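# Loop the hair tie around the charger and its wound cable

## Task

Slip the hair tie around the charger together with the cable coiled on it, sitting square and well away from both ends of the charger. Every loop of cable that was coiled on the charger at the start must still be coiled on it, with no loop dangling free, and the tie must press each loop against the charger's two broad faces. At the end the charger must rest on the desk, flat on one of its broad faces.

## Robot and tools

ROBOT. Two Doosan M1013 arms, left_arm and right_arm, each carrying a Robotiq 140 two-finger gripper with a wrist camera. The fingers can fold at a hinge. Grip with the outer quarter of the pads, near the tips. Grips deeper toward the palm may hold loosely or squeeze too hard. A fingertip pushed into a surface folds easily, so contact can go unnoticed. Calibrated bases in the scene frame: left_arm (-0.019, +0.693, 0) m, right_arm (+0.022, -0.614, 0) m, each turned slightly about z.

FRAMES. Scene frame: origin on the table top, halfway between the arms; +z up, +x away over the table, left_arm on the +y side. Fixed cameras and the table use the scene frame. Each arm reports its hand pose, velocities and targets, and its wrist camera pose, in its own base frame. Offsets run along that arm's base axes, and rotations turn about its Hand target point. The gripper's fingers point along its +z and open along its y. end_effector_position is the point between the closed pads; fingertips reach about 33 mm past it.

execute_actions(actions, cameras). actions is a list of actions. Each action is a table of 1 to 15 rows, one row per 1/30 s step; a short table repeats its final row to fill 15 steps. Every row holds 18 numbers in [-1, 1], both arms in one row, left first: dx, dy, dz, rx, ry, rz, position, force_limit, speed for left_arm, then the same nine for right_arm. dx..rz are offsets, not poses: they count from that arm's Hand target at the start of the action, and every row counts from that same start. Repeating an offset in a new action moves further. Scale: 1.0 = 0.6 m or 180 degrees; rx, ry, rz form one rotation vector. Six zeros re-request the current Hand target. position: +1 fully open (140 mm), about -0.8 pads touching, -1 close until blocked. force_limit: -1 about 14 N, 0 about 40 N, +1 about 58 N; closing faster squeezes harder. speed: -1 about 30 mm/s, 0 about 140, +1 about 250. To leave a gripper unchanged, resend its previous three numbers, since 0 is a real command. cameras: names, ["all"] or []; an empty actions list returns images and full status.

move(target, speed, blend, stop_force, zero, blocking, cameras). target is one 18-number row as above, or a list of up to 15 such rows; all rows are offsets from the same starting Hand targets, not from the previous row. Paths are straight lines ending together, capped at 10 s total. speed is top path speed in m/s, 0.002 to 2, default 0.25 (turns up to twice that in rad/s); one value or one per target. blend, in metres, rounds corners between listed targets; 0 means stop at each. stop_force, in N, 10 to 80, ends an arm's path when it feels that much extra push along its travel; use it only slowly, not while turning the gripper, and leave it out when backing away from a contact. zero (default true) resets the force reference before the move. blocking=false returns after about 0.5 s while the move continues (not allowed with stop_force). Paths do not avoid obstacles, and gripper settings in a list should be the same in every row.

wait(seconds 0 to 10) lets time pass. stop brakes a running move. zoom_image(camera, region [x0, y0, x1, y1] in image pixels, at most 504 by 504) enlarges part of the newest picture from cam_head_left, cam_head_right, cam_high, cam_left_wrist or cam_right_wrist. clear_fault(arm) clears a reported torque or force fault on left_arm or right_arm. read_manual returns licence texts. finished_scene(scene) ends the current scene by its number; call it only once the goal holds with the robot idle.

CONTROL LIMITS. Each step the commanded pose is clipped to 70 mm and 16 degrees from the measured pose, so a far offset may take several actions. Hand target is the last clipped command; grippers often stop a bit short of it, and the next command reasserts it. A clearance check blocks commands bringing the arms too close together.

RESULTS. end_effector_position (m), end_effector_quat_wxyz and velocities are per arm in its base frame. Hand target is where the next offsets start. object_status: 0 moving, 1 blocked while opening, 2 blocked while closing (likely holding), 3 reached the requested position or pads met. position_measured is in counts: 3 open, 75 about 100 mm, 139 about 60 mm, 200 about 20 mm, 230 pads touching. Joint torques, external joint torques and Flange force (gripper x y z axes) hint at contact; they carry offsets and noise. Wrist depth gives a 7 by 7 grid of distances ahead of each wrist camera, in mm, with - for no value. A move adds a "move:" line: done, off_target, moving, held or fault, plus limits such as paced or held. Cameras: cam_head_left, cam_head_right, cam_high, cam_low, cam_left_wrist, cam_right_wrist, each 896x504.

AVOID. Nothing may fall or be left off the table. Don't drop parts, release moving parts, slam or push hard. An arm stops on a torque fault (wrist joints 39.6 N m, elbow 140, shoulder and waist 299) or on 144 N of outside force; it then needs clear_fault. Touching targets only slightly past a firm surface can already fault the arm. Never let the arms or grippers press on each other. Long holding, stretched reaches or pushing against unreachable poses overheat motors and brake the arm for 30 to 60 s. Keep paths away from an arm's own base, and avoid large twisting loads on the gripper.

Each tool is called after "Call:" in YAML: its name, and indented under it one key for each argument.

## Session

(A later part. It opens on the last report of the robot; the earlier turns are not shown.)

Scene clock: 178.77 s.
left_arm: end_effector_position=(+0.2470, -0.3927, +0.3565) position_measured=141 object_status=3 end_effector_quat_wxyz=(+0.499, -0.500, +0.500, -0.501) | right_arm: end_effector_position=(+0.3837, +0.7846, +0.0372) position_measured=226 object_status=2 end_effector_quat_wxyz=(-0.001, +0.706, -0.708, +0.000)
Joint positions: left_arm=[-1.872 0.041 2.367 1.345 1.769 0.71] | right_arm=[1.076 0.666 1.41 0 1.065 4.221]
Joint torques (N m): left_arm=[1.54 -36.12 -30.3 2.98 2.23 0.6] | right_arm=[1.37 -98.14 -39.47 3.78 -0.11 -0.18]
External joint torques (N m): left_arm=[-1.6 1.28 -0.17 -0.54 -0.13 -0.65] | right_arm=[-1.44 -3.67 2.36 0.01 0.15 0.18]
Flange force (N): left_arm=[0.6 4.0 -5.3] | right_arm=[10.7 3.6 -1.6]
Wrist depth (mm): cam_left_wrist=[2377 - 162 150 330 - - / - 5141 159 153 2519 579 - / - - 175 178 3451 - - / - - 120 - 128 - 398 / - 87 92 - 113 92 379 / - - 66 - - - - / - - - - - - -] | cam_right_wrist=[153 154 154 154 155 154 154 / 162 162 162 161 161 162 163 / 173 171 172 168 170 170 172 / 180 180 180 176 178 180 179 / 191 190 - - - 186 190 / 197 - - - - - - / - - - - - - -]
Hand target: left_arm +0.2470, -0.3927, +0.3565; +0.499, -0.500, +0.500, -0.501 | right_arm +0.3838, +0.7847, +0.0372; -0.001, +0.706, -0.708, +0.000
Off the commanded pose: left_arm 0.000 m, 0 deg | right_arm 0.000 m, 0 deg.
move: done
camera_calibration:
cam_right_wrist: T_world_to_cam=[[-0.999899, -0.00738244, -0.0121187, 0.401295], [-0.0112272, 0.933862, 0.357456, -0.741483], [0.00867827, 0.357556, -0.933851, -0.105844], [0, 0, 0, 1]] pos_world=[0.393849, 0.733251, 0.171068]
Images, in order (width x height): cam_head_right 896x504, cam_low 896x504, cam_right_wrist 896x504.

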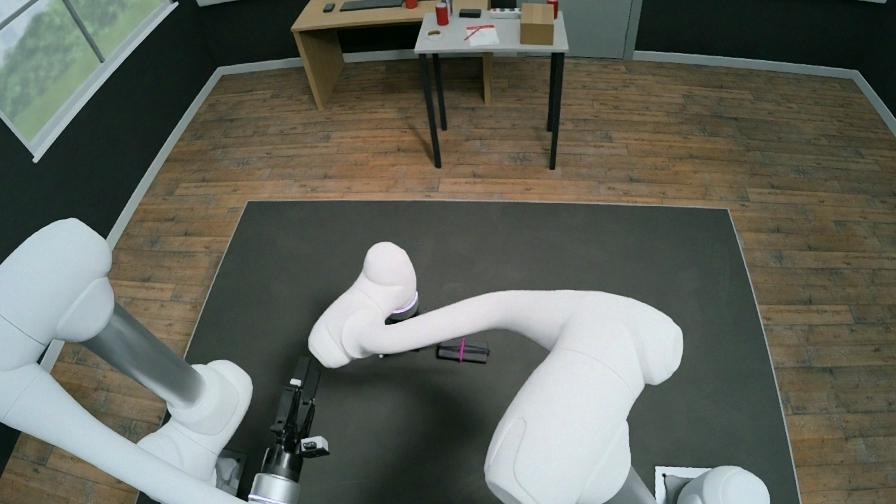

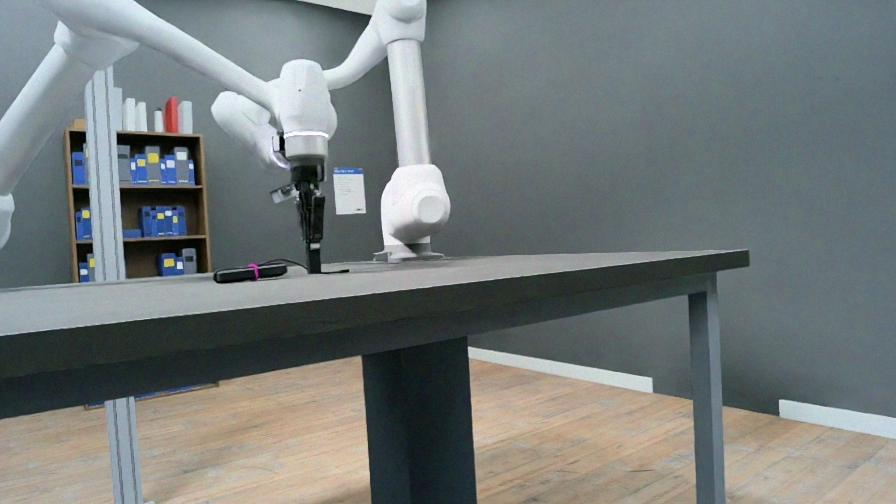

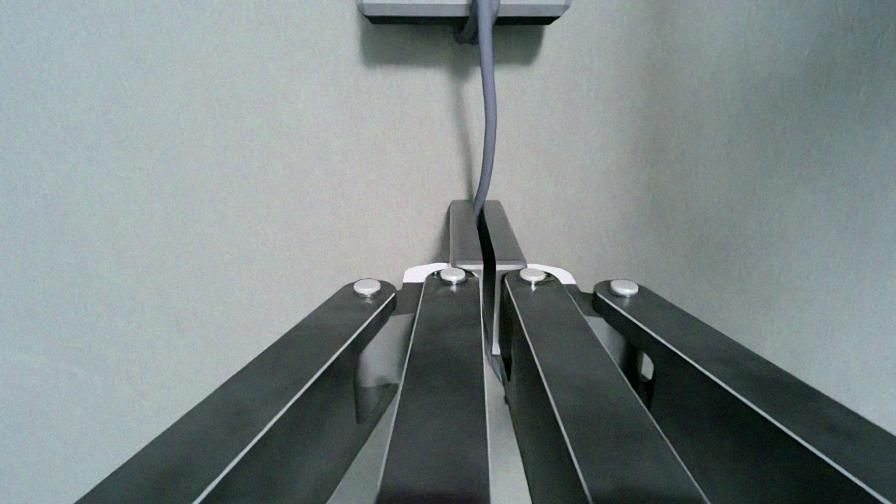

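Call:
move:
  target:
    - [0,0,0,0,0,0,-0.1,0,-1,-0.004,0.012,0,0,0,0,-1,-0.6,-1]
    - [0,0,0,0,0,0,-0.1,0,-1,-0.004,0.012,0,0,0,0,-0.5,-0.6,-1]
    - [0,0,0,0,0,0,-0.1,0,-1,-0.004,0.012,0.2,0,0,0,-0.5,-0.6,-1]
    - [0,0,0,0,0,0,-0.1,0,-1,-0.004,-0.15,0.35,0,0,0,0.1,-0.6,1]
  speed: 0.12
  cameras: ["cam_right_wrist","cam_low","cam_head_right"]

Call:
zoom_image:
  camera: "cam_low"
  region: [140, 210, 340, 310]

Call:
zoom_image:
  camera: "cam_right_wrist"
  region: [330, 50, 640, 430]

Scene clock: 179.93 s.
left_arm: end_effector_position=(+0.2470, -0.3927, +0.3565) position_measured=141 object_status=3 end_effector_quat_wxyz=(+0.499, -0.500, +0.500, -0.501) | right_arm: end_effector_position=(+0.3824, +0.7888, +0.0371) position_measured=226 object_status=2 end_effector_quat_wxyz=(-0.001, +0.706, -0.708, +0.000)
Joint positions: left_arm=[-1.872 0.041 2.367 1.345 1.769 0.71] | right_arm=[1.08 0.671 1.402 0 1.068 4.224]
Joint torques (N m): left_arm=[1.31 -36.28 -30.23 2.97 2.24 0.67] | right_arm=[1.41 -98.14 -39.44 3.71 -0.07 -0.23]
External joint torques (N m): left_arm=[-1.26 1.47 -0.19 -0.55 -0.14 -0.72] | right_arm=[-1.27 -4.42 2.14 0.11 0.1 0.23]
Flange force (N): left_arm=[1.2 4.5 -4.6] | right_arm=[11.1 4.0 -2.3]
Wrist depth (mm): cam_left_wrist=[- 3817 163 152 320 - - / - 3359 156 151 2446 - - / - - 166 171 2896 - 410 / - - 121 - 128 616 431 / - 87 92 - 113 92 413 / - - 66 3999 - - - / - - - 3651 - - -] | cam_right_wrist=[- 154 154 153 153 154 154 / - 162 162 162 162 161 163 / 170 170 172 168 170 170 171 / 180 180 180 175 177 179 179 / 191 191 - - - 186 190 / 200 - - - - - 199 / - - - - - - -]
Hand target: left_arm +0.2470, -0.3927, +0.3565; +0.499, -0.500, +0.500, -0.501 | right_arm +0.3824, +0.7888, +0.0372; -0.001, +0.706, -0.708, +0.000 (not the last commanded pose)
Tool commands: left_gripper/position=-0.1 left_gripper/force_limit=+0.0 left_gripper/speed=-1.0 right_gripper/position=-1.0 right_gripper/force_limit=-0.6 right_gripper/speed=-1.0
Off the commanded pose: left_arm 0.000 m, 0 deg | right_arm 0.230 m, 0 deg.
move: held (right_arm; a check stopped the path); path passed 1 of 4 targets; target 2's new numbers were not sent; target 4's new numbers were not sent; limits=held
pose unreachable (right arm): on one or more control steps of this call, first in action 0 (counted from 0), this arm could not follow its commanded pose, so it was not sent that pose on those steps. It may still have moved: this result reports where it is.
cause: moving toward the commanded pose would bring a part of the arm too close to another arm (a part of this arm just beyond joint 4 (forearm roll) and the left arm's gripper, along the way the arms are being sent, or toward where that arm still pushes).
camera_calibration:
cam_right_wrist: T_world_to_cam=[[-0.999899, -0.00738196, -0.0121185, 0.399926], [-0.0112267, 0.933862, 0.357456, -0.745422], [0.00867828, 0.357556, -0.933851, -0.107334], [0, 0, 0, 1]] pos_world=[0.392449, 0.737451, 0.171068]
Images, in order (width x height): cam_head_right 896x504, cam_low 896x504, cam_right_wrist 896x504.

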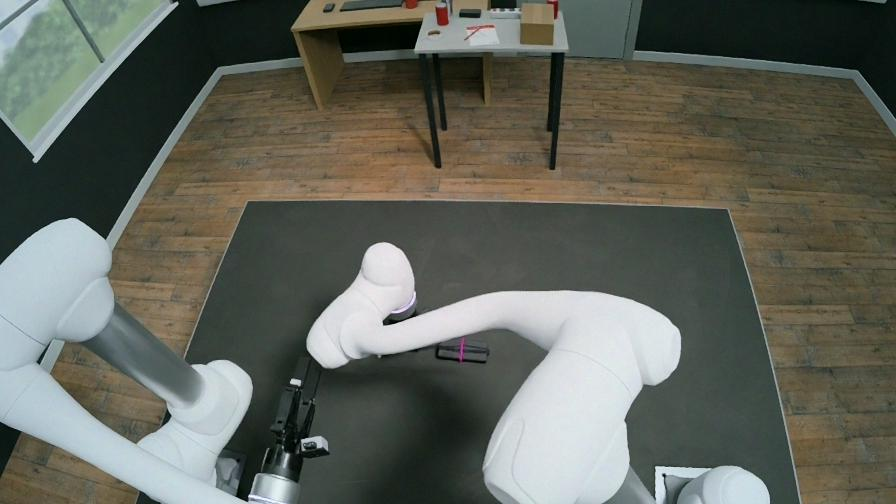

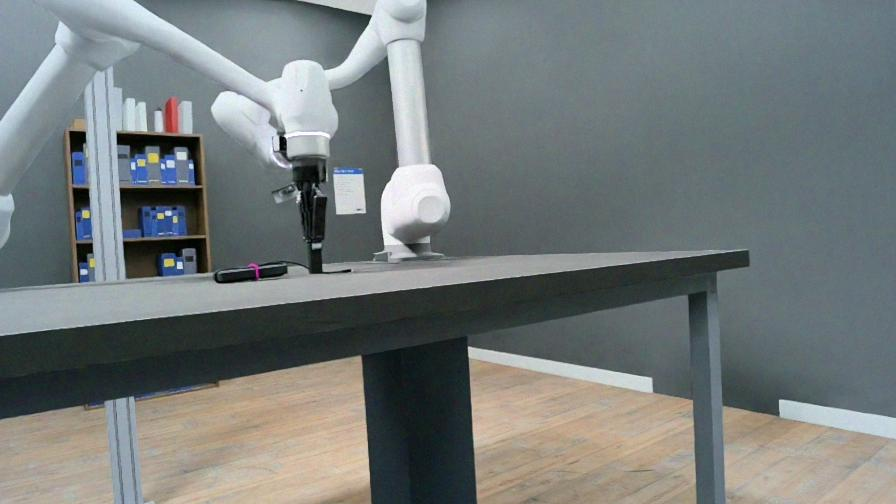

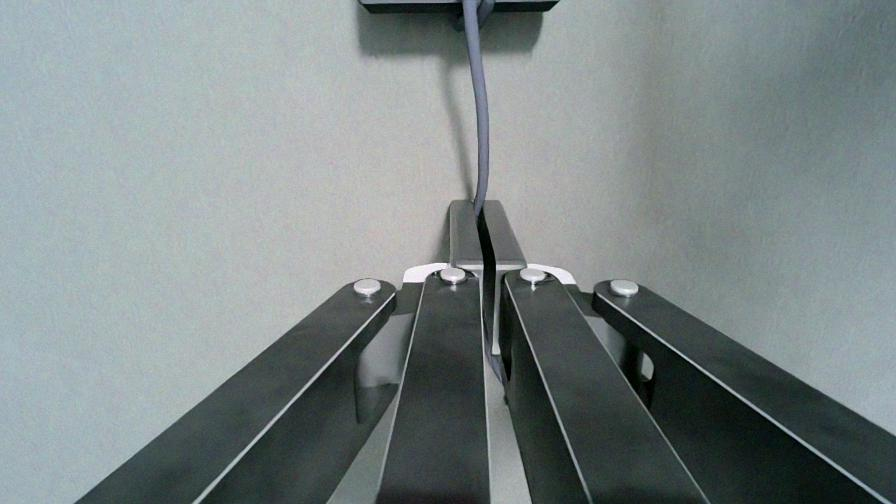

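Scaled by 2.520 from the camera's 896x504 image, which has a finer 1280x720 frame.

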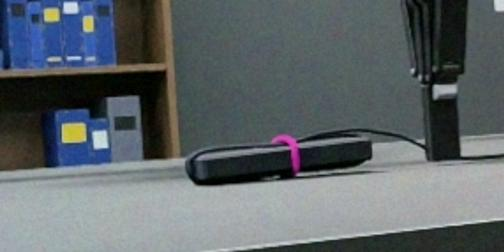

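Scaled by 1.326 from the camera's 896x504 image, which has a finer 1280x720 frame.

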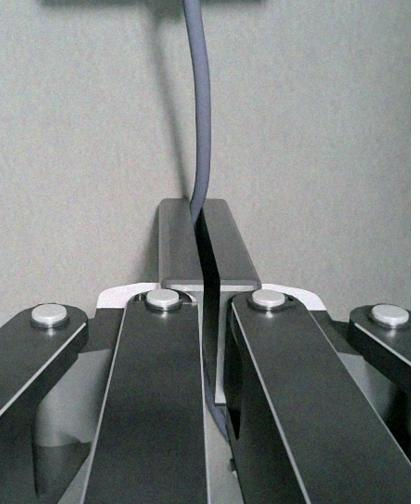

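Call:
move:
  target: [0,0.25,0.1,0,0,0,-0.1,0,-1,0,0,0,0,0,0,-1,-0.6,-1]

Call:
move:
  target:
    - [0,0,0,0,0,0,-0.1,0,-1,0,0.006,0,0,0,0,-1,-0.6,-1]
    - [0,0,0,0,0,0,-0.1,0,-1,0,0.006,0,0,0,0,-0.5,-0.6,-1]
    - [0,0,0,0,0,0,-0.1,0,-1,0,0.006,0.2,0,0,0,-0.5,-0.6,-1]
    - [0,0,0,0,0,0,-0.1,0,-1,0.02,-0.2,0.37,0,0,0,0.1,-0.6,1]
  speed: 0.12
  cameras: ["cam_right_wrist","cam_low","cam_head_right"]

Call:
zoom_image:
  camera: "cam_low"
  region: [140, 210, 340, 310]

Call:
zoom_image:
  camera: "cam_right_wrist"
  region: [330, 50, 640, 430]

Scene clock: 181.80 s.
left_arm: end_effector_position=(+0.2470, -0.2427, +0.4165) position_measured=141 object_status=3 end_effector_quat_wxyz=(+0.499, -0.500, +0.500, -0.500) | right_arm: end_effector_position=(+0.3824, +0.7888, +0.0372) position_measured=226 object_status=2 end_effector_quat_wxyz=(-0.001, +0.706, -0.708, +0.000)
Joint positions: left_arm=[-2.045 -0.333 2.517 1.284 1.952 0.901] | right_arm=[1.08 0.67 1.402 0 1.068 4.224]
Joint torques (N m): left_arm=[2.13 -5.14 -35.26 3.64 1.71 0.65] | right_arm=[1.4 -98.49 -39.59 3.71 -0.04 -0.21]
External joint torques (N m): left_arm=[-2.15 3.48 -0.4 -0.59 0.01 -0.7] | right_arm=[-1.52 -3.79 2.48 0.08 0.08 0.21]
Flange force (N): left_arm=[4.0 7.8 -12.7] | right_arm=[11.3 3.8 -1.5]
Wrist depth (mm): cam_left_wrist=[2311 2799 - - 3072 - - / 2117 3760 - - 2863 - - / 2399 - - 3230 3548 - 555 / 2377 3189 120 - 148 - 549 / - 87 92 - 113 92 - / - - 69 - - - - / - - - - - - -] | cam_right_wrist=[153 154 154 154 154 154 154 / 164 162 162 161 161 161 163 / 173 171 172 168 170 170 172 / 180 180 179 176 177 180 179 / 191 191 - - - 186 189 / 201 - - - - - 199 / - - - - - - -]
Hand target: left_arm +0.2470, -0.2427, +0.4165; +0.499, -0.500, +0.500, -0.501 | right_arm +0.3824, +0.7888, +0.0372; -0.001, +0.706, -0.708, +0.000
Off the commanded pose: left_arm 0.000 m, 0 deg | right_arm 0.000 m, 0 deg.
move: done

Scene clock: 186.87 s.
left_arm: end_effector_position=(+0.2470, -0.2427, +0.4165) position_measured=141 object_status=3 end_effector_quat_wxyz=(+0.499, -0.500, +0.500, -0.501) | right_arm: end_effector_position=(+0.3944, +0.6688, +0.2592) position_measured=117 object_status=0 end_effector_quat_wxyz=(-0.001, +0.706, -0.708, +0.000)
Joint positions: left_arm=[-2.045 -0.333 2.517 1.284 1.952 0.901] | right_arm=[0.993 0.385 1.43 0 1.325 4.138]
Joint torques (N m): left_arm=[1.45 -4.61 -35.42 3.59 1.83 0.63] | right_arm=[1.31 -77.63 -43.52 4.13 -0.08 -0.19]
External joint torques (N m): left_arm=[-1.47 2.98 -0.13 -0.55 -0.11 -0.68] | right_arm=[-1.34 -2.62 2.49 0.06 0.11 0.19]
Flange force (N): left_arm=[4.0 7.3 -9.3] | right_arm=[9.2 3.7 1.9]
Wrist depth (mm): cam_left_wrist=[- - 3405 - 2709 - 463 / - - - - 3072 635 512 / - - - 2863 4063 - - / - - 120 - 148 - - / - 87 92 - 113 92 462 / - - 69 - - - - / - - 3230 2399 - - -] | cam_right_wrist=[357 354 351 - 358 361 - / 372 371 368 - 370 373 373 / 390 390 - 380 383 388 388 / 398 - 136 - 147 395 413 / - - - 432 - 95 425 / - - 470 466 - - - / - - - - - - -]
Hand target: left_arm +0.2470, -0.2427, +0.4165; +0.499, -0.500, +0.500, -0.501 | right_arm +0.3944, +0.6688, +0.2592; -0.001, +0.706, -0.708, +0.000
Off the commanded pose: left_arm 0.000 m, 0 deg | right_arm 0.000 m, 0 deg.
move: done
camera_calibration:
cam_right_wrist: T_world_to_cam=[[-0.999898, -0.00734702, -0.0122132, 0.413744], [-0.0112287, 0.933829, 0.357543, -0.712498], [0.00877815, 0.357644, -0.933817, 0.142712], [0, 0, 0, 1]] pos_world=[0.404449, 0.617351, 0.393068]
Images, in order (width x height): cam_head_right 896x504, cam_low 896x504, cam_right_wrist 896x504.

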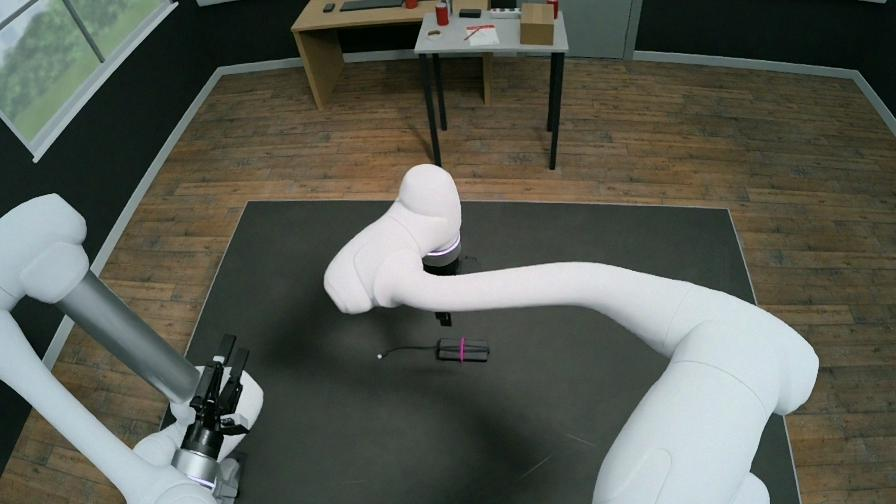

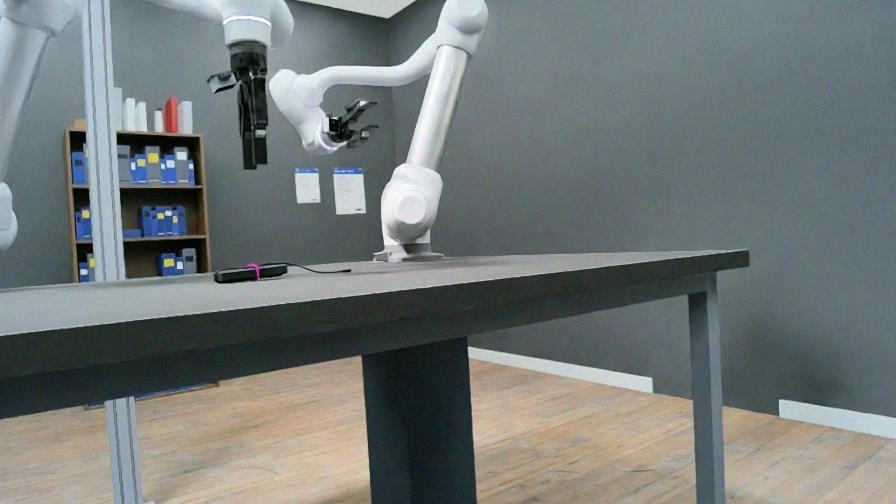

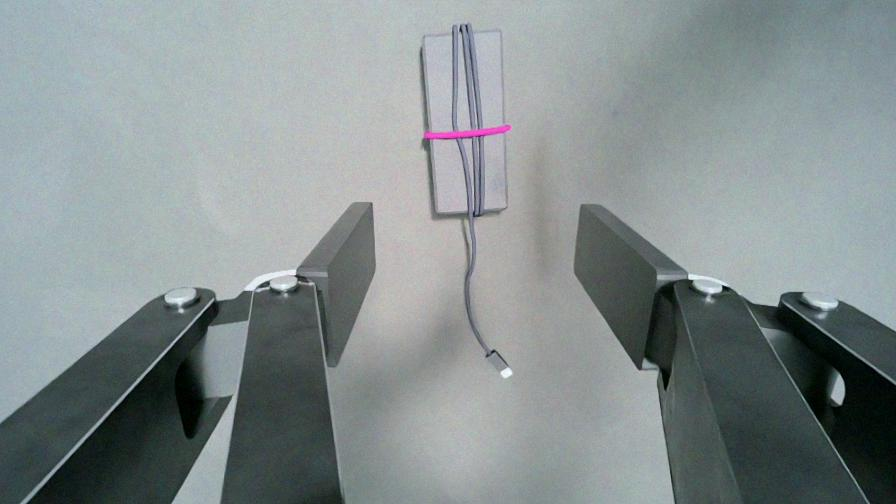

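Scaled by 2.520 from the camera's 896x504 image, which has a finer 1280x720 frame.

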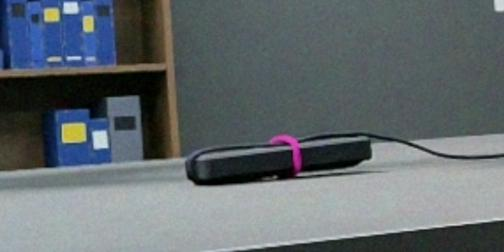

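Scaled by 1.326 from the camera's 896x504 image, which has a finer 1280x720 frame.

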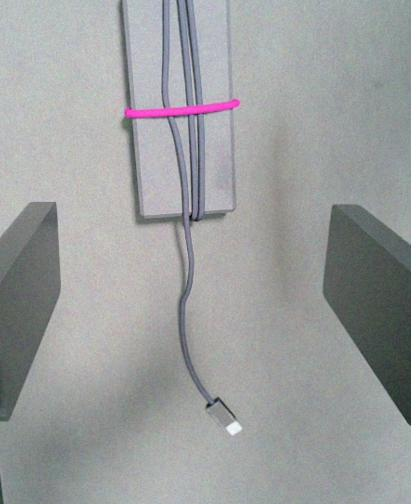

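Call:
finished_scene:
  scene: 1

The scene is finished: the task was done.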